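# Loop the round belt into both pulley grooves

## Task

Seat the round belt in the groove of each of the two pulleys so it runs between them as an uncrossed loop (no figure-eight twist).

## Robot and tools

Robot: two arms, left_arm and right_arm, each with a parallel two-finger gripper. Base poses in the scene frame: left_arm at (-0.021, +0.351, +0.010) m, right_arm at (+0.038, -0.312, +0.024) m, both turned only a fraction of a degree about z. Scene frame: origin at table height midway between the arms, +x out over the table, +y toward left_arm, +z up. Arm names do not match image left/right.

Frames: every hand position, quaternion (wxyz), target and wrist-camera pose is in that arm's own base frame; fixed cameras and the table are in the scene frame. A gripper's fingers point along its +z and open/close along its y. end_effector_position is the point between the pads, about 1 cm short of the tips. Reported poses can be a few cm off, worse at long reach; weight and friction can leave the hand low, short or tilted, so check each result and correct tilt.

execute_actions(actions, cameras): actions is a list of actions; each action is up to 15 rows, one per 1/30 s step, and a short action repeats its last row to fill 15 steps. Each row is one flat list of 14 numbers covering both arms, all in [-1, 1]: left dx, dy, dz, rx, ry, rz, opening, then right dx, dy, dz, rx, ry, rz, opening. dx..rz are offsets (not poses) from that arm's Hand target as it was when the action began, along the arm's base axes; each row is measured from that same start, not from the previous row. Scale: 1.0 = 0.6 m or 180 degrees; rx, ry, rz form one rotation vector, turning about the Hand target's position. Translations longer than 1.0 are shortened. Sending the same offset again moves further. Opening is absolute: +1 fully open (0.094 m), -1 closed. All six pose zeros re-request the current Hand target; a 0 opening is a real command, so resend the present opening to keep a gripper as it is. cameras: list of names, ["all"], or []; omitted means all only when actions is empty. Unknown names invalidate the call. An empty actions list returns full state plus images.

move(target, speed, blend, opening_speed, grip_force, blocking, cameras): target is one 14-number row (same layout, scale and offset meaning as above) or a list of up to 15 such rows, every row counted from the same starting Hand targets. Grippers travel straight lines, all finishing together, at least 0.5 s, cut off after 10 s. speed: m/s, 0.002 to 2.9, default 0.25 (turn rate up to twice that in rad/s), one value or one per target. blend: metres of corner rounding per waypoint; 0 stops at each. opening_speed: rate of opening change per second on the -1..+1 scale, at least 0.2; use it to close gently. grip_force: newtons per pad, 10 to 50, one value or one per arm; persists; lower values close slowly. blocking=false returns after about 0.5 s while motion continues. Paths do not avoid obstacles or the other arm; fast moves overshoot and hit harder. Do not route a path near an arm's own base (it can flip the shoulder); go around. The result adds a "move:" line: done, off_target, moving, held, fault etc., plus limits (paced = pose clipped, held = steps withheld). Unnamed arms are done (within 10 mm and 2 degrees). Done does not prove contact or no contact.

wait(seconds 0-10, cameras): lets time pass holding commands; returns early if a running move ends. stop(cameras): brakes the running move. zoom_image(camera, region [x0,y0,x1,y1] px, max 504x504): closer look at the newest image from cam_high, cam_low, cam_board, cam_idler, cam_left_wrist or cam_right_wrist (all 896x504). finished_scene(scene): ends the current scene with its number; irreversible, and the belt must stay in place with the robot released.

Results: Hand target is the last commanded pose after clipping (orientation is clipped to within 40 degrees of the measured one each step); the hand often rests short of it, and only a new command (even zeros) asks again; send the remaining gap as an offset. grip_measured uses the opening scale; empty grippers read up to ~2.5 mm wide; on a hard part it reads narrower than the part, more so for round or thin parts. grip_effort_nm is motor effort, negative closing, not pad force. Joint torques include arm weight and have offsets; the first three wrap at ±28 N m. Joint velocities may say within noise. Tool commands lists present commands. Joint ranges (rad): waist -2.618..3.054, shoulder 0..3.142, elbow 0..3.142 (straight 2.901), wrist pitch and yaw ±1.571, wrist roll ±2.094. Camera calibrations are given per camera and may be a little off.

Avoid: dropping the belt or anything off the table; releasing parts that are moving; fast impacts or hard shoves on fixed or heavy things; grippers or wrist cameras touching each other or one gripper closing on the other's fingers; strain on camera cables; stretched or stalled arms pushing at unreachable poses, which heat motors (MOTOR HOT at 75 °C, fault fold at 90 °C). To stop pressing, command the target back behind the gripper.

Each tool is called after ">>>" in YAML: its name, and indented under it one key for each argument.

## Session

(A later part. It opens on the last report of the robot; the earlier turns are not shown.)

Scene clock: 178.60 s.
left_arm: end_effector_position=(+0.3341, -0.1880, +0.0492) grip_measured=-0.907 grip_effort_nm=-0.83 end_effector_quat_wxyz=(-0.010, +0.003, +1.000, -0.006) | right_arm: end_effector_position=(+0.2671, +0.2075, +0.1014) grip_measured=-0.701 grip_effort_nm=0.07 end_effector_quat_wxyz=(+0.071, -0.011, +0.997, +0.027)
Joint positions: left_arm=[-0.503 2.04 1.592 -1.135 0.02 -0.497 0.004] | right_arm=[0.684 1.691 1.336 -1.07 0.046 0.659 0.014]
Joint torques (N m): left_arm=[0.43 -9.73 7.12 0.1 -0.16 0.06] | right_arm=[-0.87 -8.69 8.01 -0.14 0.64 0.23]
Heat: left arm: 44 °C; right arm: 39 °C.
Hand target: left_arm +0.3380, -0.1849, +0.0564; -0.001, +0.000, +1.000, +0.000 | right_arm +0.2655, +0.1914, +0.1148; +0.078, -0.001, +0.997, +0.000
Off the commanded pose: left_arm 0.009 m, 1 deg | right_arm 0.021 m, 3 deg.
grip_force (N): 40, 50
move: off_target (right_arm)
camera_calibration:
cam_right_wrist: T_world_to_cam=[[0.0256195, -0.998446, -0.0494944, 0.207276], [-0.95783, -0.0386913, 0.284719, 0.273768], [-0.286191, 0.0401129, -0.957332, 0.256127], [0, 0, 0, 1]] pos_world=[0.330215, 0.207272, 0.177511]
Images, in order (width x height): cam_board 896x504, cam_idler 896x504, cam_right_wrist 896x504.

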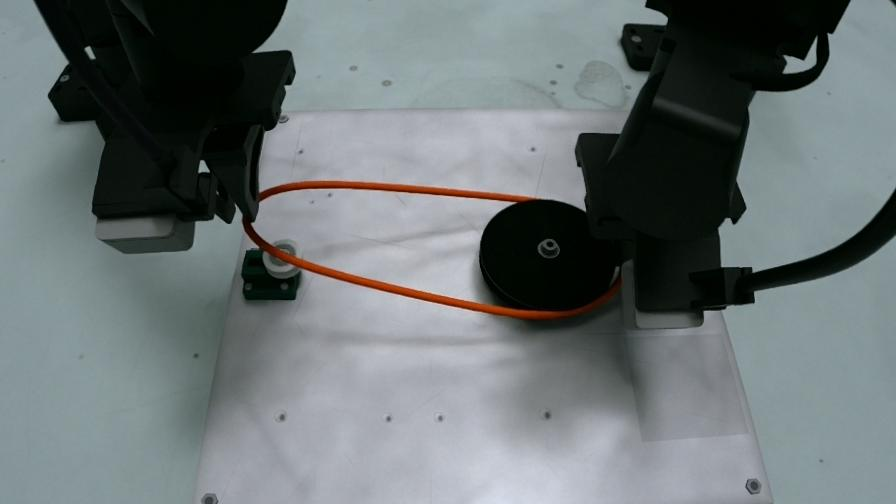

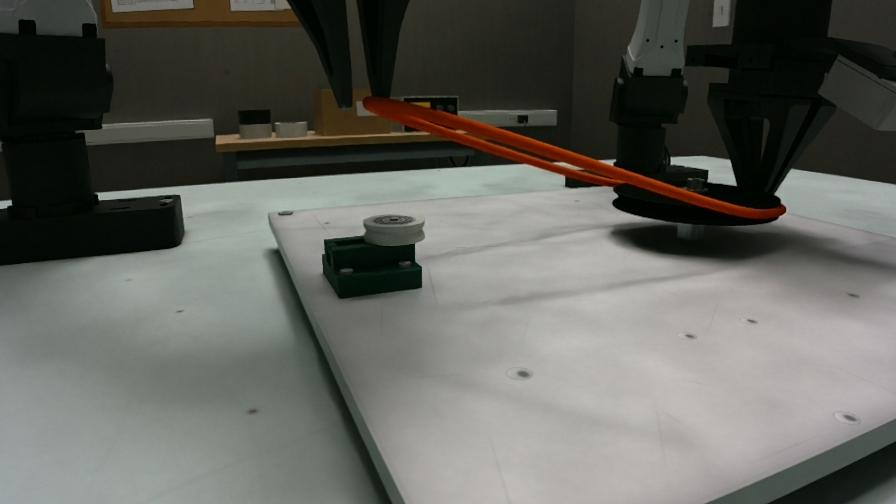

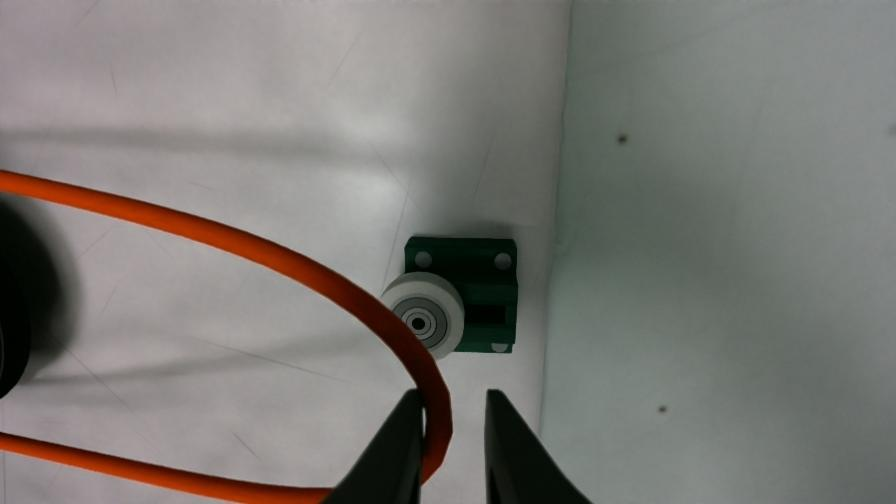

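>>> move:
  target:
    - [0,0,0,0,0,0,-1,0.0,0.0,0,0,0,0,-1]
    - [0.003,0,0,0,0,0,-1,0.003,-0.05,-0.04,0,0,0,-1]
  speed: 0.05
  cameras: ["cam_idler","cam_right_wrist","cam_board"]

>>> zoom_image:
  camera: "cam_idler"
  region: [300, 70, 500, 300]

Scene clock: 183.07 s.
left_arm: end_effector_position=(+0.3341, -0.1879, +0.0492) grip_measured=-0.907 grip_effort_nm=-0.83 end_effector_quat_wxyz=(-0.010, +0.003, +1.000, -0.006) | right_arm: end_effector_position=(+0.2691, +0.2038, +0.0900) grip_measured=-0.920 grip_effort_nm=-1.01 end_effector_quat_wxyz=(+0.074, -0.021, +0.995, +0.067)
Joint positions: left_arm=[-0.503 2.04 1.592 -1.135 0.02 -0.497 0.004] | right_arm=[0.636 1.648 1.234 -0.958 -0.023 0.596 0.004]
Joint torques (N m): left_arm=[0.65 -9.26 7.84 0.08 -0.16 0.08] | right_arm=[-3.64 -8.91 4.64 -0.1 1.19 -0.01]
Heat: left arm: 44 °C; right arm: 40 °C.
Hand target: left_arm +0.3398, -0.1849, +0.0564; -0.001, +0.000, +1.000, +0.000 | right_arm +0.2673, +0.1614, +0.0908; +0.079, -0.001, +0.997, +0.000
Off the commanded pose: left_arm 0.010 m, 1 deg | right_arm 0.042 m, 8 deg.
grip_force (N): 40, 50
move: off_target (right_arm)
camera_calibration:
cam_right_wrist: T_world_to_cam=[[0.0519014, -0.990585, -0.126679, 0.201228], [-0.957969, -0.0852222, 0.27392, 0.289364], [-0.282137, 0.107138, -0.953373, 0.230821], [0, 0, 0, 1]] pos_world=[0.331881, 0.199264, 0.166287]
Images, in order (width x height): cam_board 896x504, cam_idler 896x504, cam_right_wrist 896x504.

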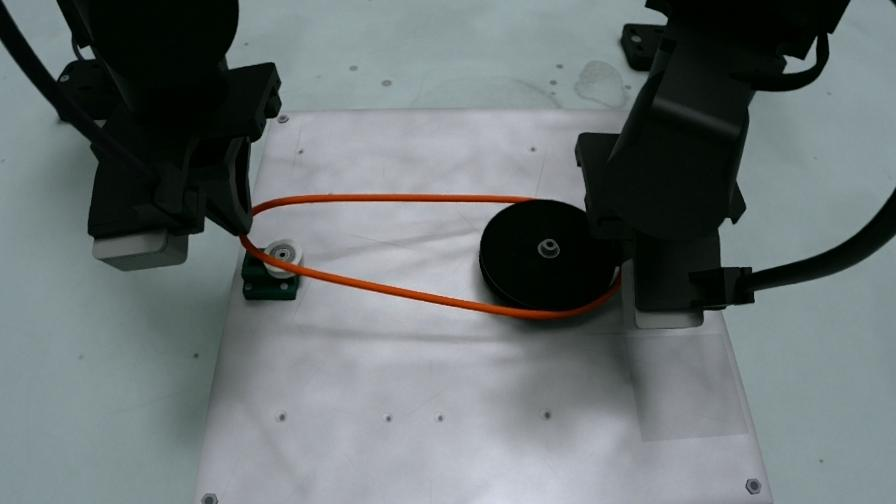

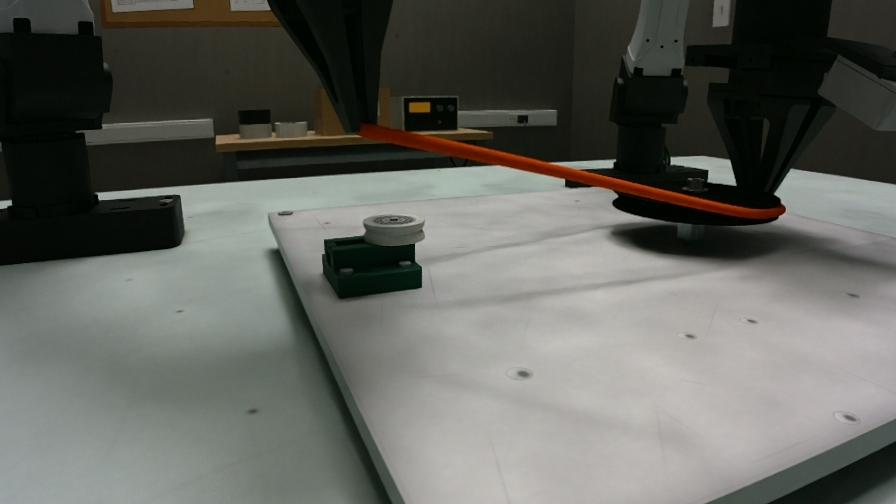

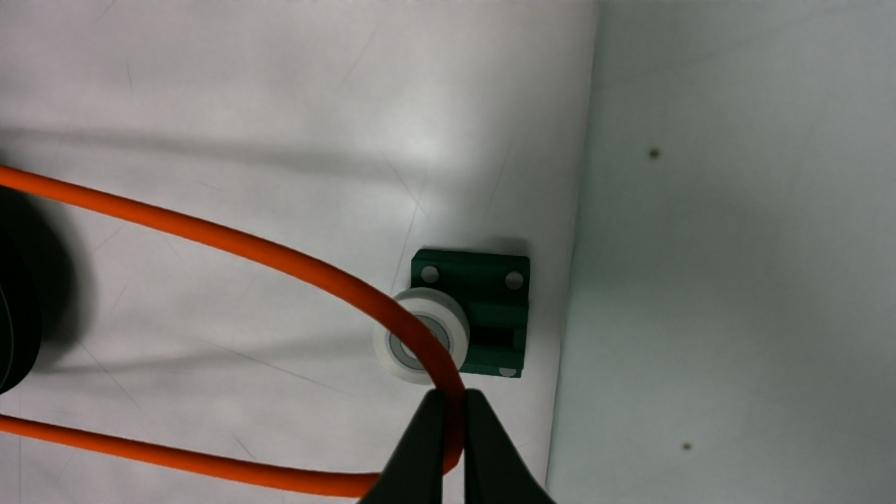

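Scaled by 2.191 from the camera's 896x504 image, which has a finer 1280x720 frame.

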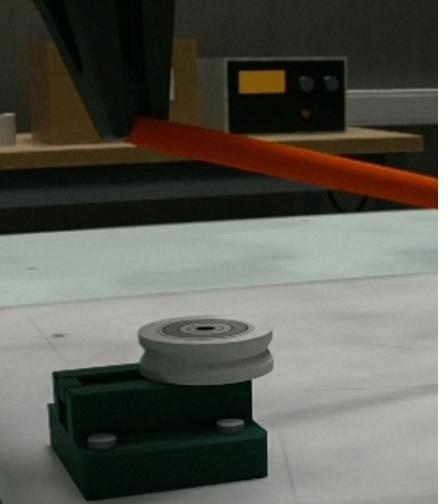

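>>> move:
  target:
    - [0,0,0,0,0,0,-1,-0.001,-0.03,-0.03,0,0,0,-1]
    - [0,0,0,0,0,0,-1,-0.001,-0.03,-0.085,0,0,0,-1]
  speed: 0.05
  cameras: ["cam_idler","cam_right_wrist","cam_board"]

>>> zoom_image:
  camera: "cam_idler"
  region: [300, 150, 500, 300]

Scene clock: 185.77 s.
left_arm: end_effector_position=(+0.3339, -0.1878, +0.0492) grip_measured=-0.907 grip_effort_nm=-0.83 end_effector_quat_wxyz=(-0.010, +0.003, +1.000, -0.006) | right_arm: end_effector_position=(+0.2697, +0.1969, +0.0551) grip_measured=-0.920 grip_effort_nm=-1.01 end_effector_quat_wxyz=(+0.088, -0.029, +0.991, +0.099)
Joint positions: left_arm=[-0.503 2.04 1.592 -1.136 0.02 -0.497 0.004] | right_arm=[0.592 1.619 1.045 -0.742 -0.074 0.543 0.004]
Joint torques (N m): left_arm=[0.65 -9.25 7.84 0.08 -0.16 0.09] | right_arm=[-4.15 -5.81 4.04 -0.09 1.57 -0.03]
Heat: left arm: 44 °C; right arm: 40 °C.
Hand target: left_arm +0.3398, -0.1849, +0.0564; -0.001, +0.000, +1.000, +0.000 | right_arm +0.2666, +0.1433, +0.0398; +0.078, -0.001, +0.997, +0.000
Off the commanded pose: left_arm 0.010 m, 1 deg | right_arm 0.056 m, 12 deg.
grip_force (N): 40, 50
move: off_target (right_arm)
camera_calibration:
cam_right_wrist: T_world_to_cam=[[0.0753418, -0.979174, -0.188523, 0.184756], [-0.962969, -0.120529, 0.241173, 0.308916], [-0.258873, 0.163371, -0.951995, 0.181022], [0, 0, 0, 1]] pos_world=[0.330418, 0.188568, 0.13266]
Images, in order (width x height): cam_board 896x504, cam_idler 896x504, cam_right_wrist 896x504.

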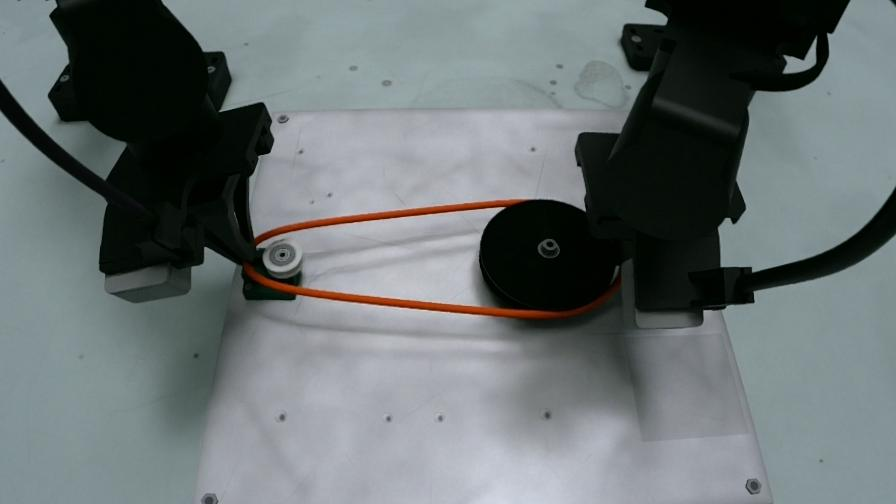

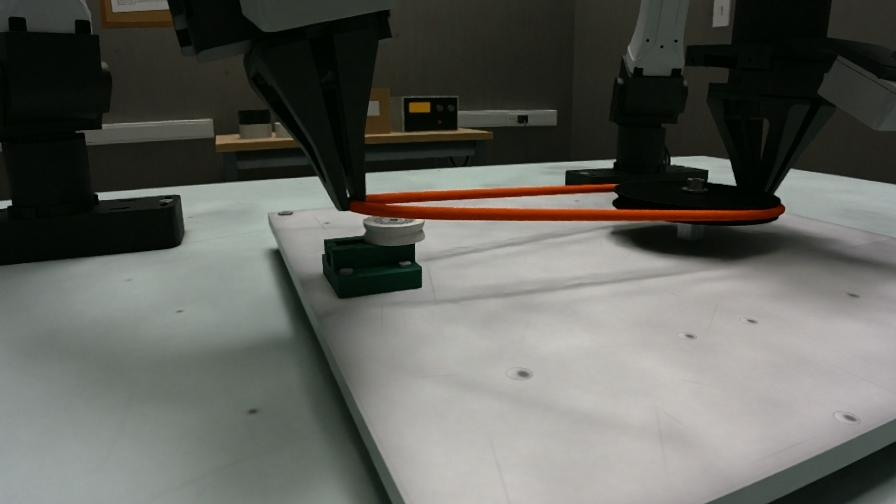

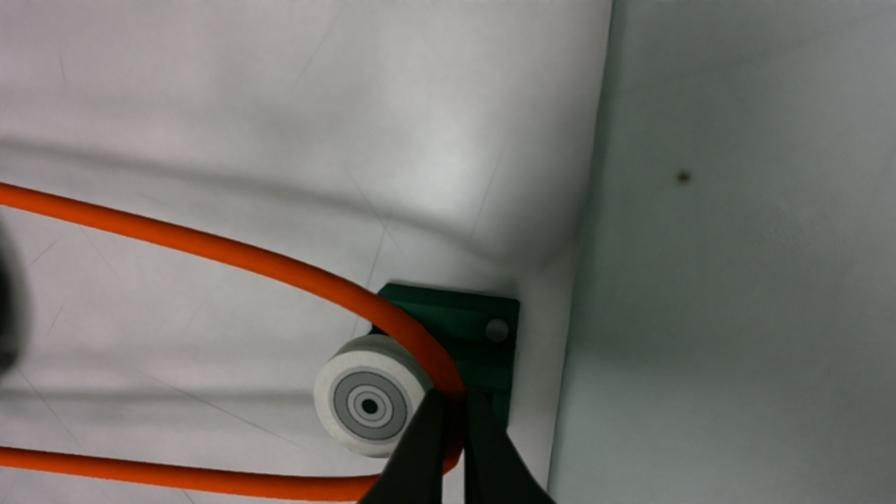

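Scaled by 2.520 from the camera's 896x504 image, which has a finer 1280x720 frame.

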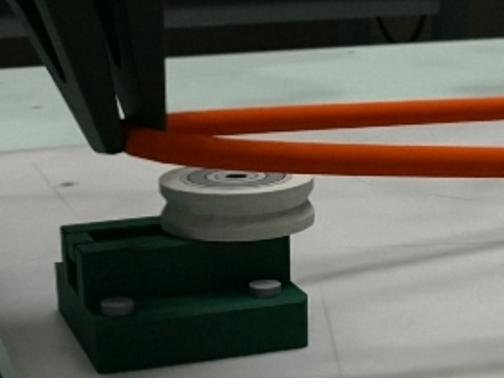

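>>> move:
  target: [0,0,0,0,0,0,-1,0,0.0,-0.017,0,0,0,-1]
  speed: 0.05
  cameras: ["cam_idler"]

>>> zoom_image:
  camera: "cam_idler"
  region: [300, 150, 500, 300]

Scene clock: 187.30 s.
left_arm: end_effector_position=(+0.3339, -0.1878, +0.0492) grip_measured=-0.907 grip_effort_nm=-0.83 end_effector_quat_wxyz=(-0.010, +0.003, +1.000, -0.006) | right_arm: end_effector_position=(+0.2697, +0.1969, +0.0492) grip_measured=-0.920 grip_effort_nm=-1.01 end_effector_quat_wxyz=(+0.092, -0.029, +0.990, +0.102)
Joint positions: left_arm=[-0.503 2.04 1.592 -1.136 0.02 -0.497 0.004] | right_arm=[0.592 1.619 1.018 -0.704 -0.074 0.543 0.004]
Joint torques (N m): left_arm=[0.65 -9.25 7.86 0.08 -0.16 0.09] | right_arm=[-4.19 -4.82 3.96 -0.11 1.57 0.01]
Heat: left arm: 44 °C; right arm: 39 °C.
Hand target: left_arm +0.3398, -0.1849, +0.0564; -0.001, +0.000, +1.000, +0.000 | right_arm +0.2667, +0.1433, +0.0296; +0.079, +0.000, +0.997, +0.000
Off the commanded pose: left_arm 0.010 m, 1 deg | right_arm 0.057 m, 12 deg.
grip_force (N): 40, 50
move: off_target (right_arm)
Images, in order (width x height): cam_idler 896x504.

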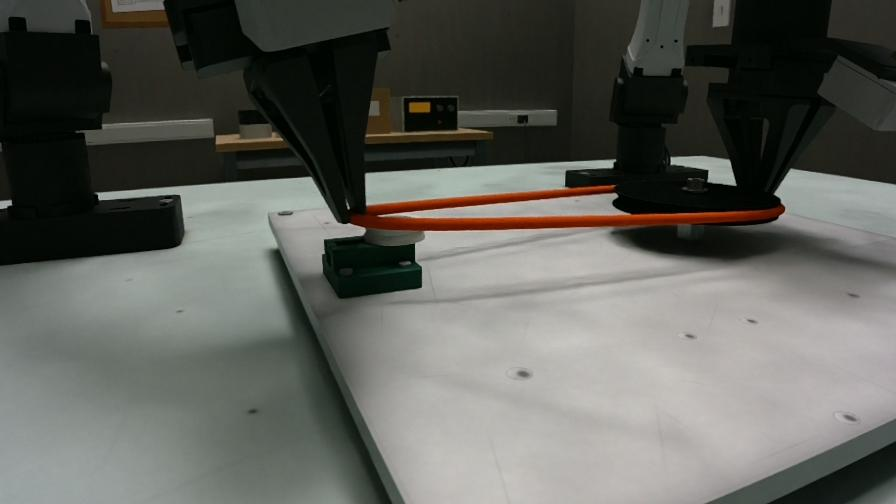

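Scaled by 2.520 from the camera's 896x504 image, which has a finer 1280x720 frame.

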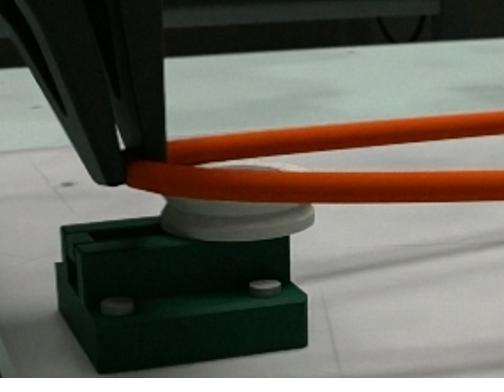

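>>> move:
  target:
    - [0,0,0,0,0,0,-1,0,0.0,-0.013,0,0,0,-1]
    - [0,0,0,0,0,0,-1,-0.002,0.08,-0.003,0,0,0,-1]
  speed: 0.05
  cameras: ["cam_idler"]

>>> zoom_image:
  camera: "cam_idler"
  region: [300, 150, 500, 300]

Scene clock: 190.07 s.
left_arm: end_effector_position=(+0.3338, -0.1878, +0.0492) grip_measured=-0.907 grip_effort_nm=-0.83 end_effector_quat_wxyz=(-0.010, +0.003, +1.000, -0.006) | right_arm: end_effector_position=(+0.2692, +0.2022, +0.0385) grip_measured=-0.920 grip_effort_nm=-1.01 end_effector_quat_wxyz=(+0.091, -0.008, +0.995, +0.034)
Joint positions: left_arm=[-0.503 2.04 1.592 -1.136 0.02 -0.497 0.004] | right_arm=[0.675 1.709 1.09 -0.767 0.059 0.653 0.004]
Joint torques (N m): left_arm=[0.65 -9.25 7.84 0.09 -0.16 0.09] | right_arm=[0.13 -3.86 6.16 0.35 0.59 0.23]
Heat: left arm: 44 °C; right arm: 39 °C.
Hand target: left_arm +0.3398, -0.1849, +0.0564; -0.001, +0.000, +1.000, +0.000 | right_arm +0.2654, +0.1915, +0.0278; +0.079, -0.001, +0.997, +0.000
Off the commanded pose: left_arm 0.010 m, 1 deg | right_arm 0.016 m, 4 deg.
grip_force (N): 40, 50
move: off_target (right_arm)
Images, in order (width x height): cam_idler 896x504.

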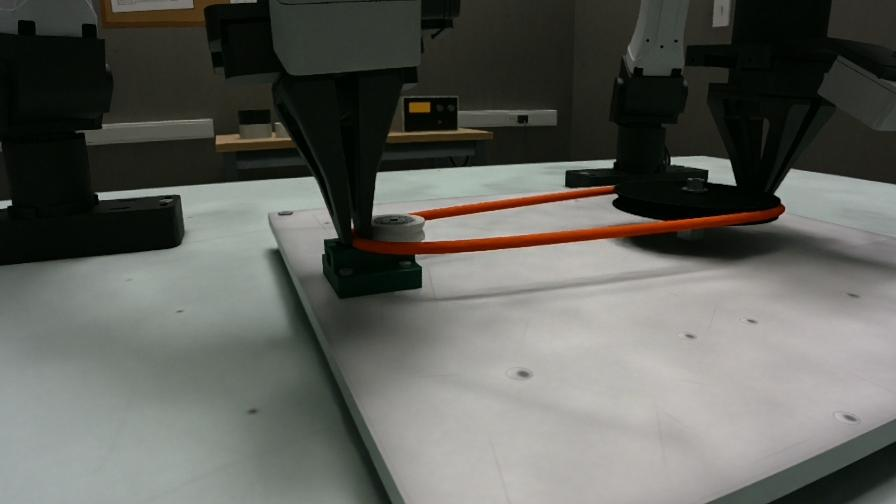

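Scaled by 2.520 from the camera's 896x504 image, which has a finer 1280x720 frame.

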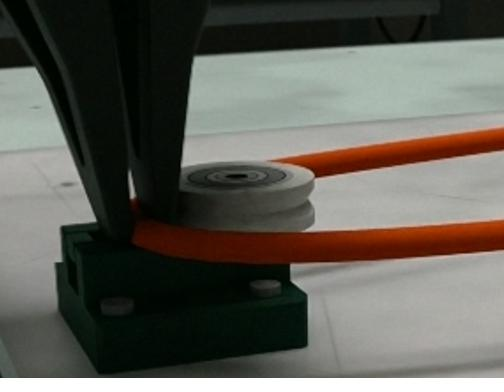

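>>> move:
  target: [0,0,0,0,0,0,-1,-0.002,-0.01,0.022,0,-0.03,0,-1]
  speed: 0.05
  cameras: ["cam_idler"]

>>> zoom_image:
  camera: "cam_idler"
  region: [300, 150, 500, 300]

Scene clock: 192.00 s.
left_arm: end_effector_position=(+0.3339, -0.1878, +0.0492) grip_measured=-0.907 grip_effort_nm=-0.83 end_effector_quat_wxyz=(-0.010, +0.003, +1.000, -0.006) | right_arm: end_effector_position=(+0.2663, +0.2021, +0.0405) grip_measured=-0.920 grip_effort_nm=-1.01 end_effector_quat_wxyz=(+0.116, -0.011, +0.993, +0.031)
Joint positions: left_arm=[-0.503 2.04 1.592 -1.136 0.02 -0.497 0.004] | right_arm=[0.701 1.669 1.045 -0.726 0.099 0.667 0.004]
Joint torques (N m): left_arm=[0.65 -9.25 7.84 0.08 -0.16 0.09] | right_arm=[-0.31 -7.83 4.49 0.52 0.79 0.25]
Heat: left arm: 44 °C; right arm: 39 °C.
Hand target: left_arm +0.3398, -0.1849, +0.0564; -0.001, +0.000, +1.000, +0.000 | right_arm +0.2642, +0.1854, +0.0411; +0.125, -0.001, +0.992, +0.000
Off the commanded pose: left_arm 0.010 m, 1 deg | right_arm 0.017 m, 4 deg.
grip_force (N): 40, 50
move: off_target (right_arm)
Images, in order (width x height): cam_idler 896x504.

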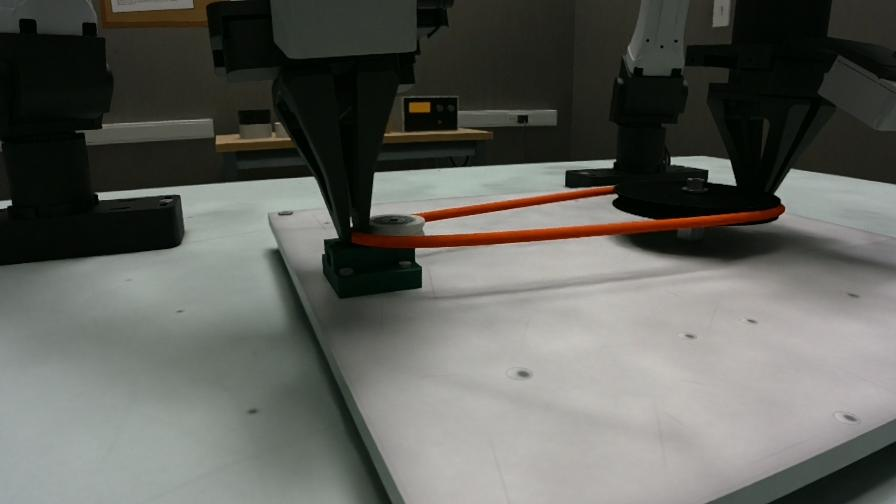

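Scaled by 2.520 from the camera's 896x504 image, which has a finer 1280x720 frame.

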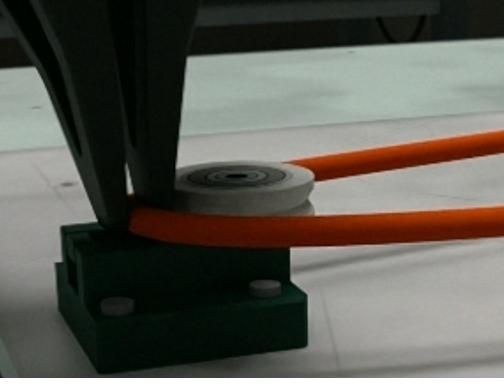

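>>> move:
  target: [0,0,0,0,0,0,-1,0,-0.00,0.009,0,-0.02,0,-1]
  speed: 0.05
  cameras: ["cam_idler","cam_right_wrist"]

>>> zoom_image:
  camera: "cam_idler"
  region: [300, 150, 500, 300]

Scene clock: 193.60 s.
left_arm: end_effector_position=(+0.3340, -0.1878, +0.0492) grip_measured=-0.907 grip_effort_nm=-0.83 end_effector_quat_wxyz=(-0.010, +0.003, +1.000, -0.006) | right_arm: end_effector_position=(+0.2647, +0.2023, +0.0441) grip_measured=-0.920 grip_effort_nm=-1.01 end_effector_quat_wxyz=(+0.143, -0.012, +0.989, +0.031)
Joint positions: left_arm=[-0.503 2.04 1.592 -1.135 0.019 -0.497 0.004] | right_arm=[0.725 1.628 1.003 -0.685 0.139 0.683 0.004]
Joint torques (N m): left_arm=[0.66 -9.25 7.84 0.08 -0.16 0.09] | right_arm=[-0.44 -7.88 4.64 0.57 0.87 0.21]
Heat: left arm: 44 °C; right arm: 39 °C.
Hand target: left_arm +0.3398, -0.1849, +0.0564; -0.001, +0.000, +1.000, +0.000 | right_arm +0.2642, +0.1853, +0.0463; +0.156, +0.000, +0.988, +0.000
Off the commanded pose: left_arm 0.010 m, 1 deg | right_arm 0.017 m, 4 deg.
grip_force (N): 40, 50
move: off_target (right_arm)
camera_calibration:
cam_right_wrist: T_world_to_cam=[[0.032219, -0.997941, -0.0554618, 0.197781], [-0.988899, -0.039882, 0.143134, 0.302295], [-0.145051, 0.0502345, -0.988148, 0.16275], [0, 0, 0, 1]] pos_world=[0.316174, 0.201255, 0.128521]
Images, in order (width x height): cam_idler 896x504, cam_right_wrist 896x504.

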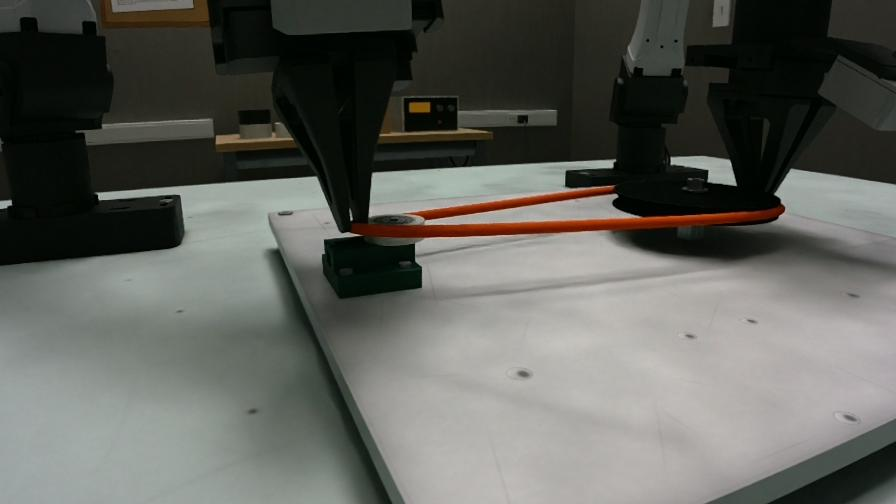

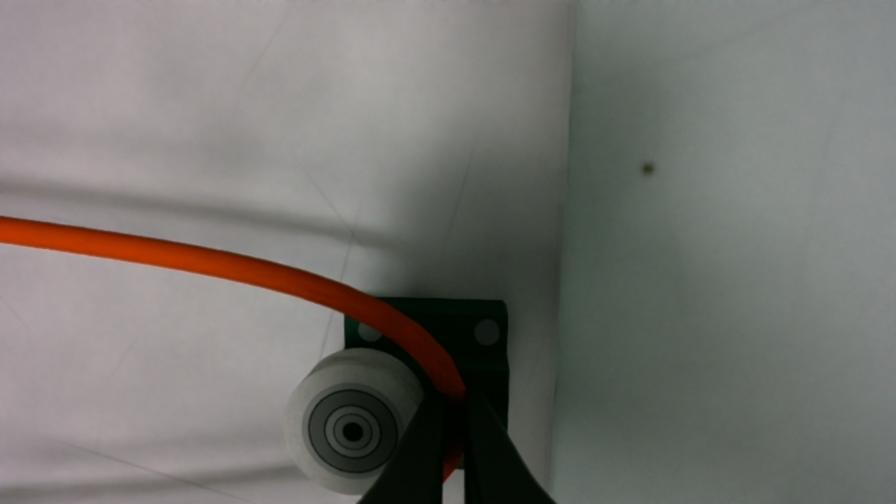

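Scaled by 2.520 from the camera's 896x504 image, which has a finer 1280x720 frame.

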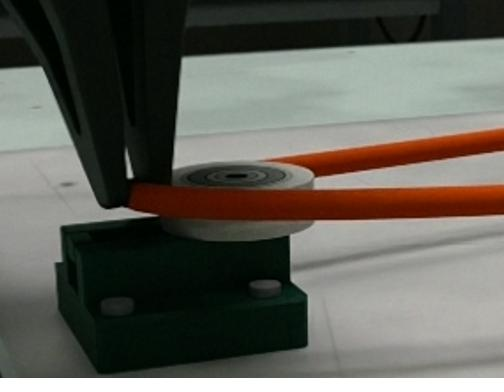

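>>> move:
  target:
    - [0,0,0,0,0,0,-1,0,0.012,0,0,0,0,-1]
    - [0,0,0,0,0,0,-1,0,0.008,0,0,0,0,-0.7]
    - [0,0,0,0,0,0,-1,0,0.008,0.0,0,0,0,-0.7]
  speed: 0.05
  opening_speed: 0.3
  cameras: ["cam_idler","cam_right_wrist"]

>>> zoom_image:
  camera: "cam_idler"
  region: [300, 150, 500, 300]

Scene clock: 197.30 s.
left_arm: end_effector_position=(+0.3342, -0.1878, +0.0492) grip_measured=-0.907 grip_effort_nm=-0.83 end_effector_quat_wxyz=(-0.010, +0.003, +1.000, -0.006) | right_arm: end_effector_position=(+0.2639, +0.1993, +0.0445) grip_measured=-0.702 grip_effort_nm=0.10 end_effector_quat_wxyz=(+0.151, -0.009, +0.988, +0.015)
Joint positions: left_arm=[-0.503 2.04 1.592 -1.135 0.019 -0.497 0.004] | right_arm=[0.74 1.628 1.003 -0.697 0.178 0.699 0.014]
Joint torques (N m): left_arm=[0.65 -9.25 7.84 0.08 -0.15 0.09] | right_arm=[-0.79 -6.74 5.71 0.57 0.51 0.2]
Heat: left arm: 44 °C; right arm: 39 °C.
Hand target: left_arm +0.3398, -0.1849, +0.0564; +0.000, +0.000, +1.000, +0.000 | right_arm +0.2642, +0.1902, +0.0464; +0.157, -0.001, +0.988, +0.000
Off the commanded pose: left_arm 0.010 m, 1 deg | right_arm 0.009 m, 2 deg.
grip_force (N): 40, 50
move: done; target 2's new opening was sent with right_arm's hand 0.013 m and 3 deg from that target
camera_calibration:
cam_right_wrist: T_world_to_cam=[[0.0226289, -0.999459, -0.0238507, 0.196283], [-0.991425, -0.0255055, 0.128166, 0.299752], [-0.128705, 0.0207459, -0.991466, 0.164843], [0, 0, 0, 1]] pos_world=[0.313956, 0.200402, 0.1297]
Images, in order (width x height): cam_idler 896x504, cam_right_wrist 896x504.

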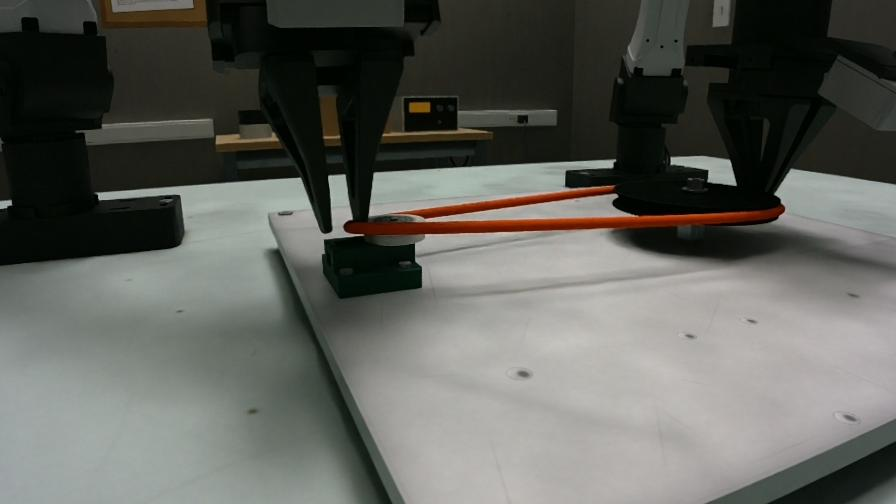

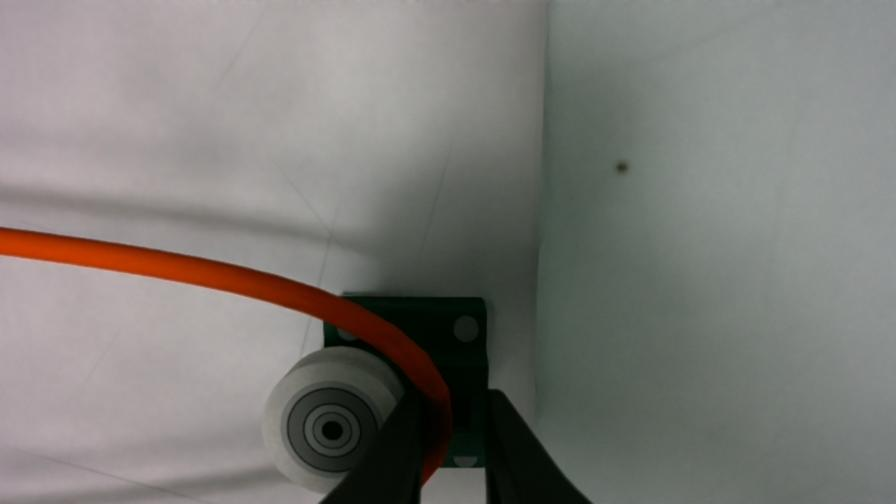

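Scaled by 2.520 from the camera's 896x504 image, which has a finer 1280x720 frame.

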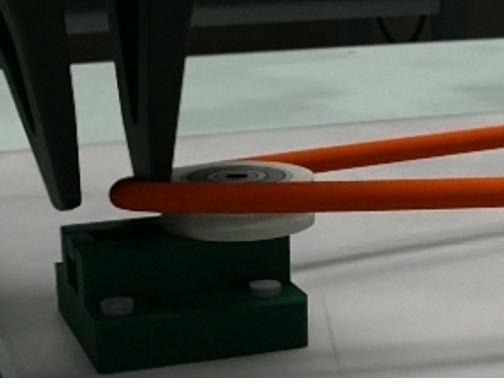

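>>> move:
  target:
    - [0,0,0,0,0,0,-1,0.038,0.010,0,-0.039,0.039,0.248,-0.7]
    - [0,0,0,0,0,0,-1,0.051,0.043,0,-0.0787,0.0787,0.496,-0.7]
  speed: 0.06
  blend: 0.005
  cameras: ["cam_idler","cam_right_wrist","cam_board"]

>>> zoom_image:
  camera: "cam_idler"
  region: [300, 150, 500, 300]

Scene clock: 212.03 s.
left_arm: end_effector_position=(+0.3325, -0.1876, +0.0493) grip_measured=-0.907 grip_effort_nm=-0.83 end_effector_quat_wxyz=(-0.013, +0.003, +1.000, -0.006) | right_arm: end_effector_position=(+0.2874, +0.2023, +0.0442) grip_measured=-0.701 grip_effort_nm=0.09 end_effector_quat_wxyz=(+0.043, -0.556, +0.830, -0.008)
Joint positions: left_arm=[-0.503 2.04 1.592 -1.141 0.022 -0.497 0.004] | right_arm=[0.623 1.839 1.289 -0.935 0.019 -0.557 0.014]
Joint torques (N m): left_arm=[0.64 -9.25 7.84 0.12 -0.19 0.09] | right_arm=[-0.87 -6.37 7.97 0.38 -0.18 0.06]
Motor temperatures (°C): left_arm=[27 43 37 30 25 25 29] | right_arm=[26 38 33 28 25 27 27]
Heat: left arm: 43 °C; right arm: 38 °C.
Hand target: left_arm +0.3398, -0.1849, +0.0564; -0.001, +0.000, +1.000, +0.000 | right_arm +0.2909, +0.2061, +0.0464; +0.043, -0.557, +0.829, +0.000 (not the last commanded pose)
Off the commanded pose: left_arm 0.011 m, 2 deg | right_arm 0.016 m, 23 deg.
grip_force (N): 40, 50
move: off_target (left_arm, right_arm; path cut at 10 s); path passed 1 of 2 targets
camera_calibration:
cam_right_wrist: T_world_to_cam=[[0.922007, -0.381718, 0.0647691, -0.188622], [-0.378327, -0.852684, 0.360277, 0.304138], [-0.0822969, -0.356682, -0.930594, 0.227894], [0, 0, 0, 1]] pos_world=[0.30773, 0.268619, 0.11472]
Images, in order (width x height): cam_board 896x504, cam_idler 896x504, cam_right_wrist 896x504.

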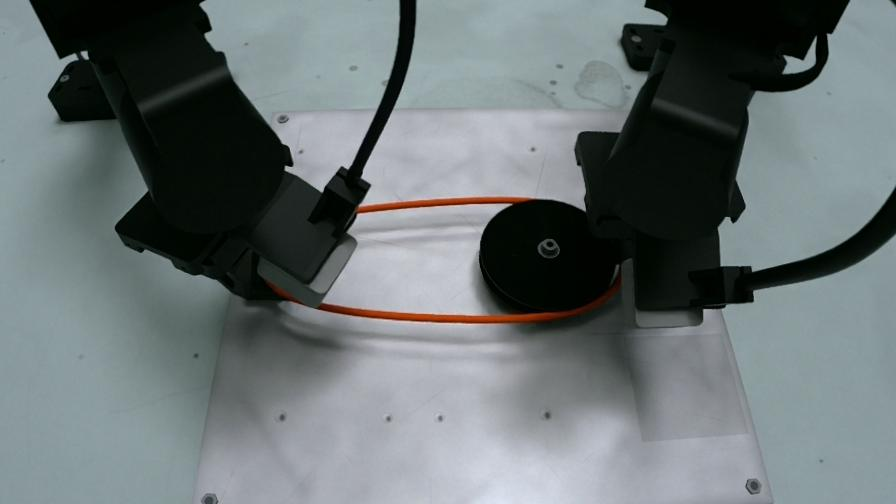

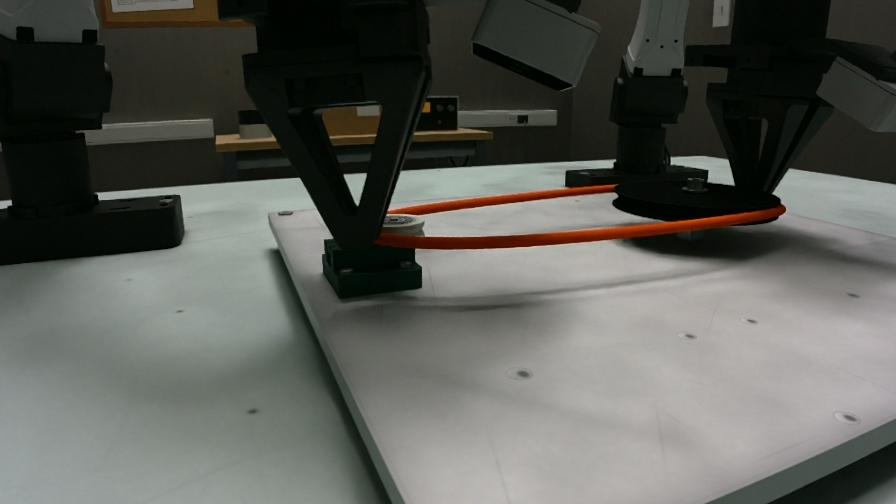

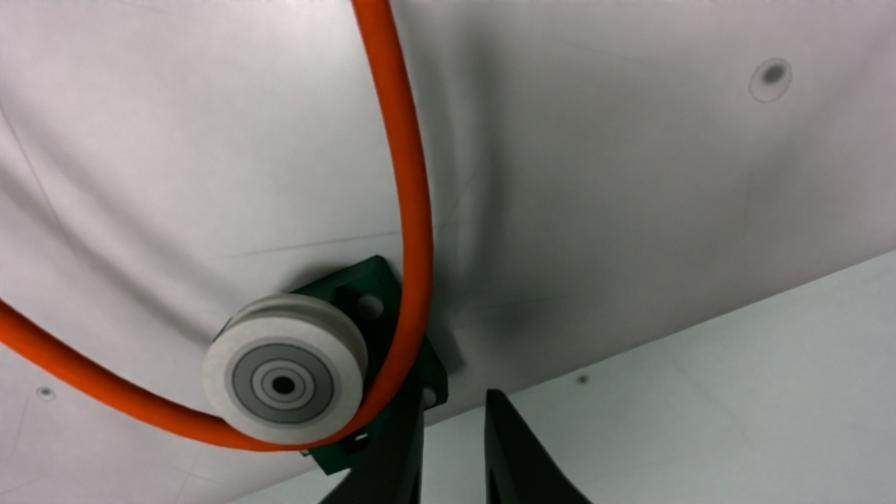

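Scaled by 2.520 from the camera's 896x504 image, which has a finer 1280x720 frame.

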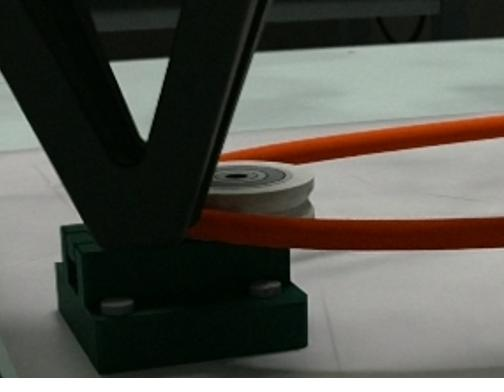

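>>> move:
  target:
    - [0,0,0,0,0,0,-1,0.010,0.0165,0.003,0,0,0.124,-0.7]
    - [0,0,0,0,0,0,-1,0.008,0.0757,0.003,0,0,0.124,-0.7]
  speed: 0.1
  blend: 0.005
  cameras: ["cam_idler","cam_right_wrist","cam_board"]

>>> zoom_image:
  camera: "cam_idler"
  region: [300, 150, 500, 300]

Scene clock: 215.77 s.
left_arm: end_effector_position=(+0.3325, -0.1876, +0.0493) grip_measured=-0.907 grip_effort_nm=-0.83 end_effector_quat_wxyz=(-0.013, +0.003, +1.000, -0.006) | right_arm: end_effector_position=(+0.2937, +0.2467, +0.0466) grip_measured=-0.701 grip_effort_nm=0.09 end_effector_quat_wxyz=(-0.042, +0.710, -0.703, -0.002)
Joint positions: left_arm=[-0.503 2.04 1.592 -1.141 0.022 -0.497 0.004] | right_arm=[0.693 1.955 1.456 -0.988 -0.012 -0.886 0.014]
Joint torques (N m): left_arm=[0.65 -9.25 7.84 0.12 -0.19 0.08] | right_arm=[-0.17 -6.94 8.1 0.43 -0.15 0.19]
Heat: left arm: 43 °C; right arm: 38 °C.
Hand target: left_arm +0.3398, -0.1849, +0.0564; -0.001, +0.000, +1.000, +0.000 | right_arm +0.2957, +0.2514, +0.0481; -0.042, +0.707, -0.706, -0.008
Off the commanded pose: left_arm 0.011 m, 2 deg | right_arm 0.005 m, 1 deg.
grip_force (N): 40, 50
move: off_target (left_arm)
camera_calibration:
cam_right_wrist: T_world_to_cam=[[0.998159, 0.00791051, 0.0601288, -0.295887], [-0.0143547, -0.932467, 0.360969, 0.256177], [0.0589236, -0.361167, -0.930637, 0.2061], [0, 0, 0, 1]] pos_world=[0.286875, 0.315654, 0.117124]
Images, in order (width x height): cam_board 896x504, cam_idler 896x504, cam_right_wrist 896x504.

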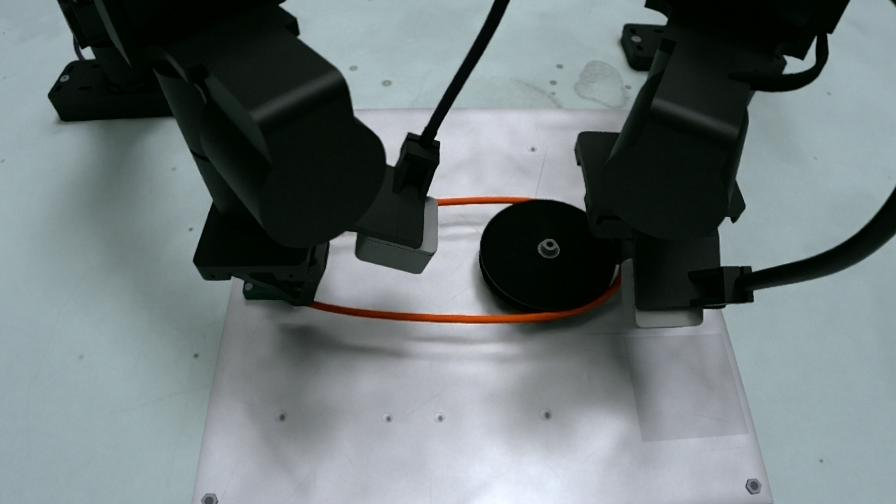

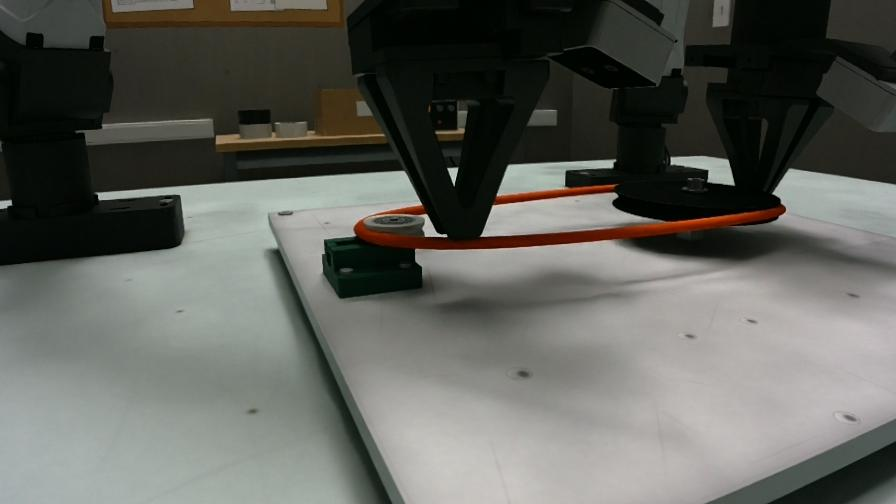

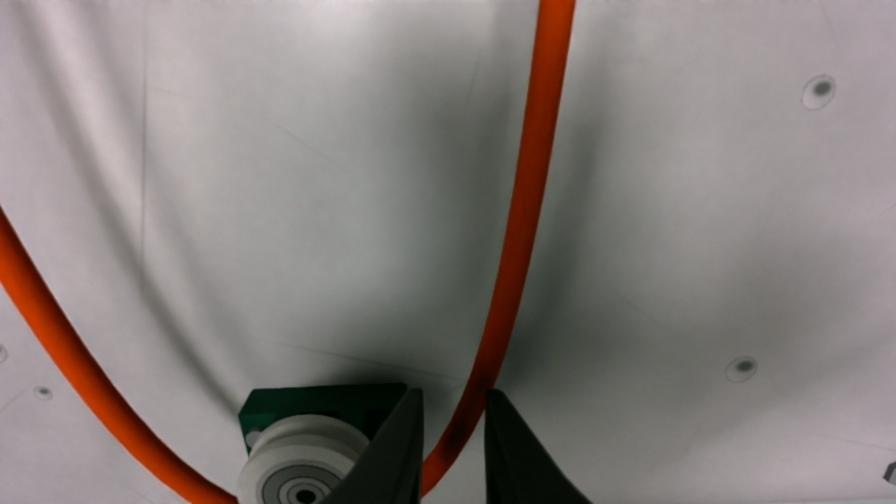

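Scaled by 2.520 from the camera's 896x504 image, which has a finer 1280x720 frame.

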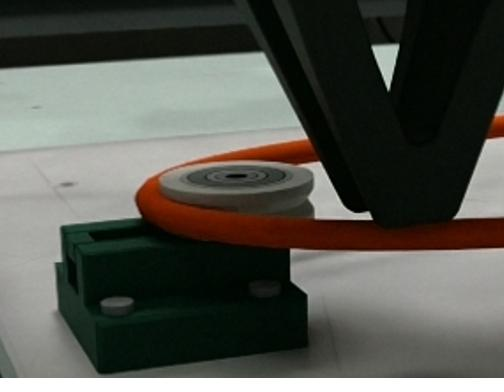

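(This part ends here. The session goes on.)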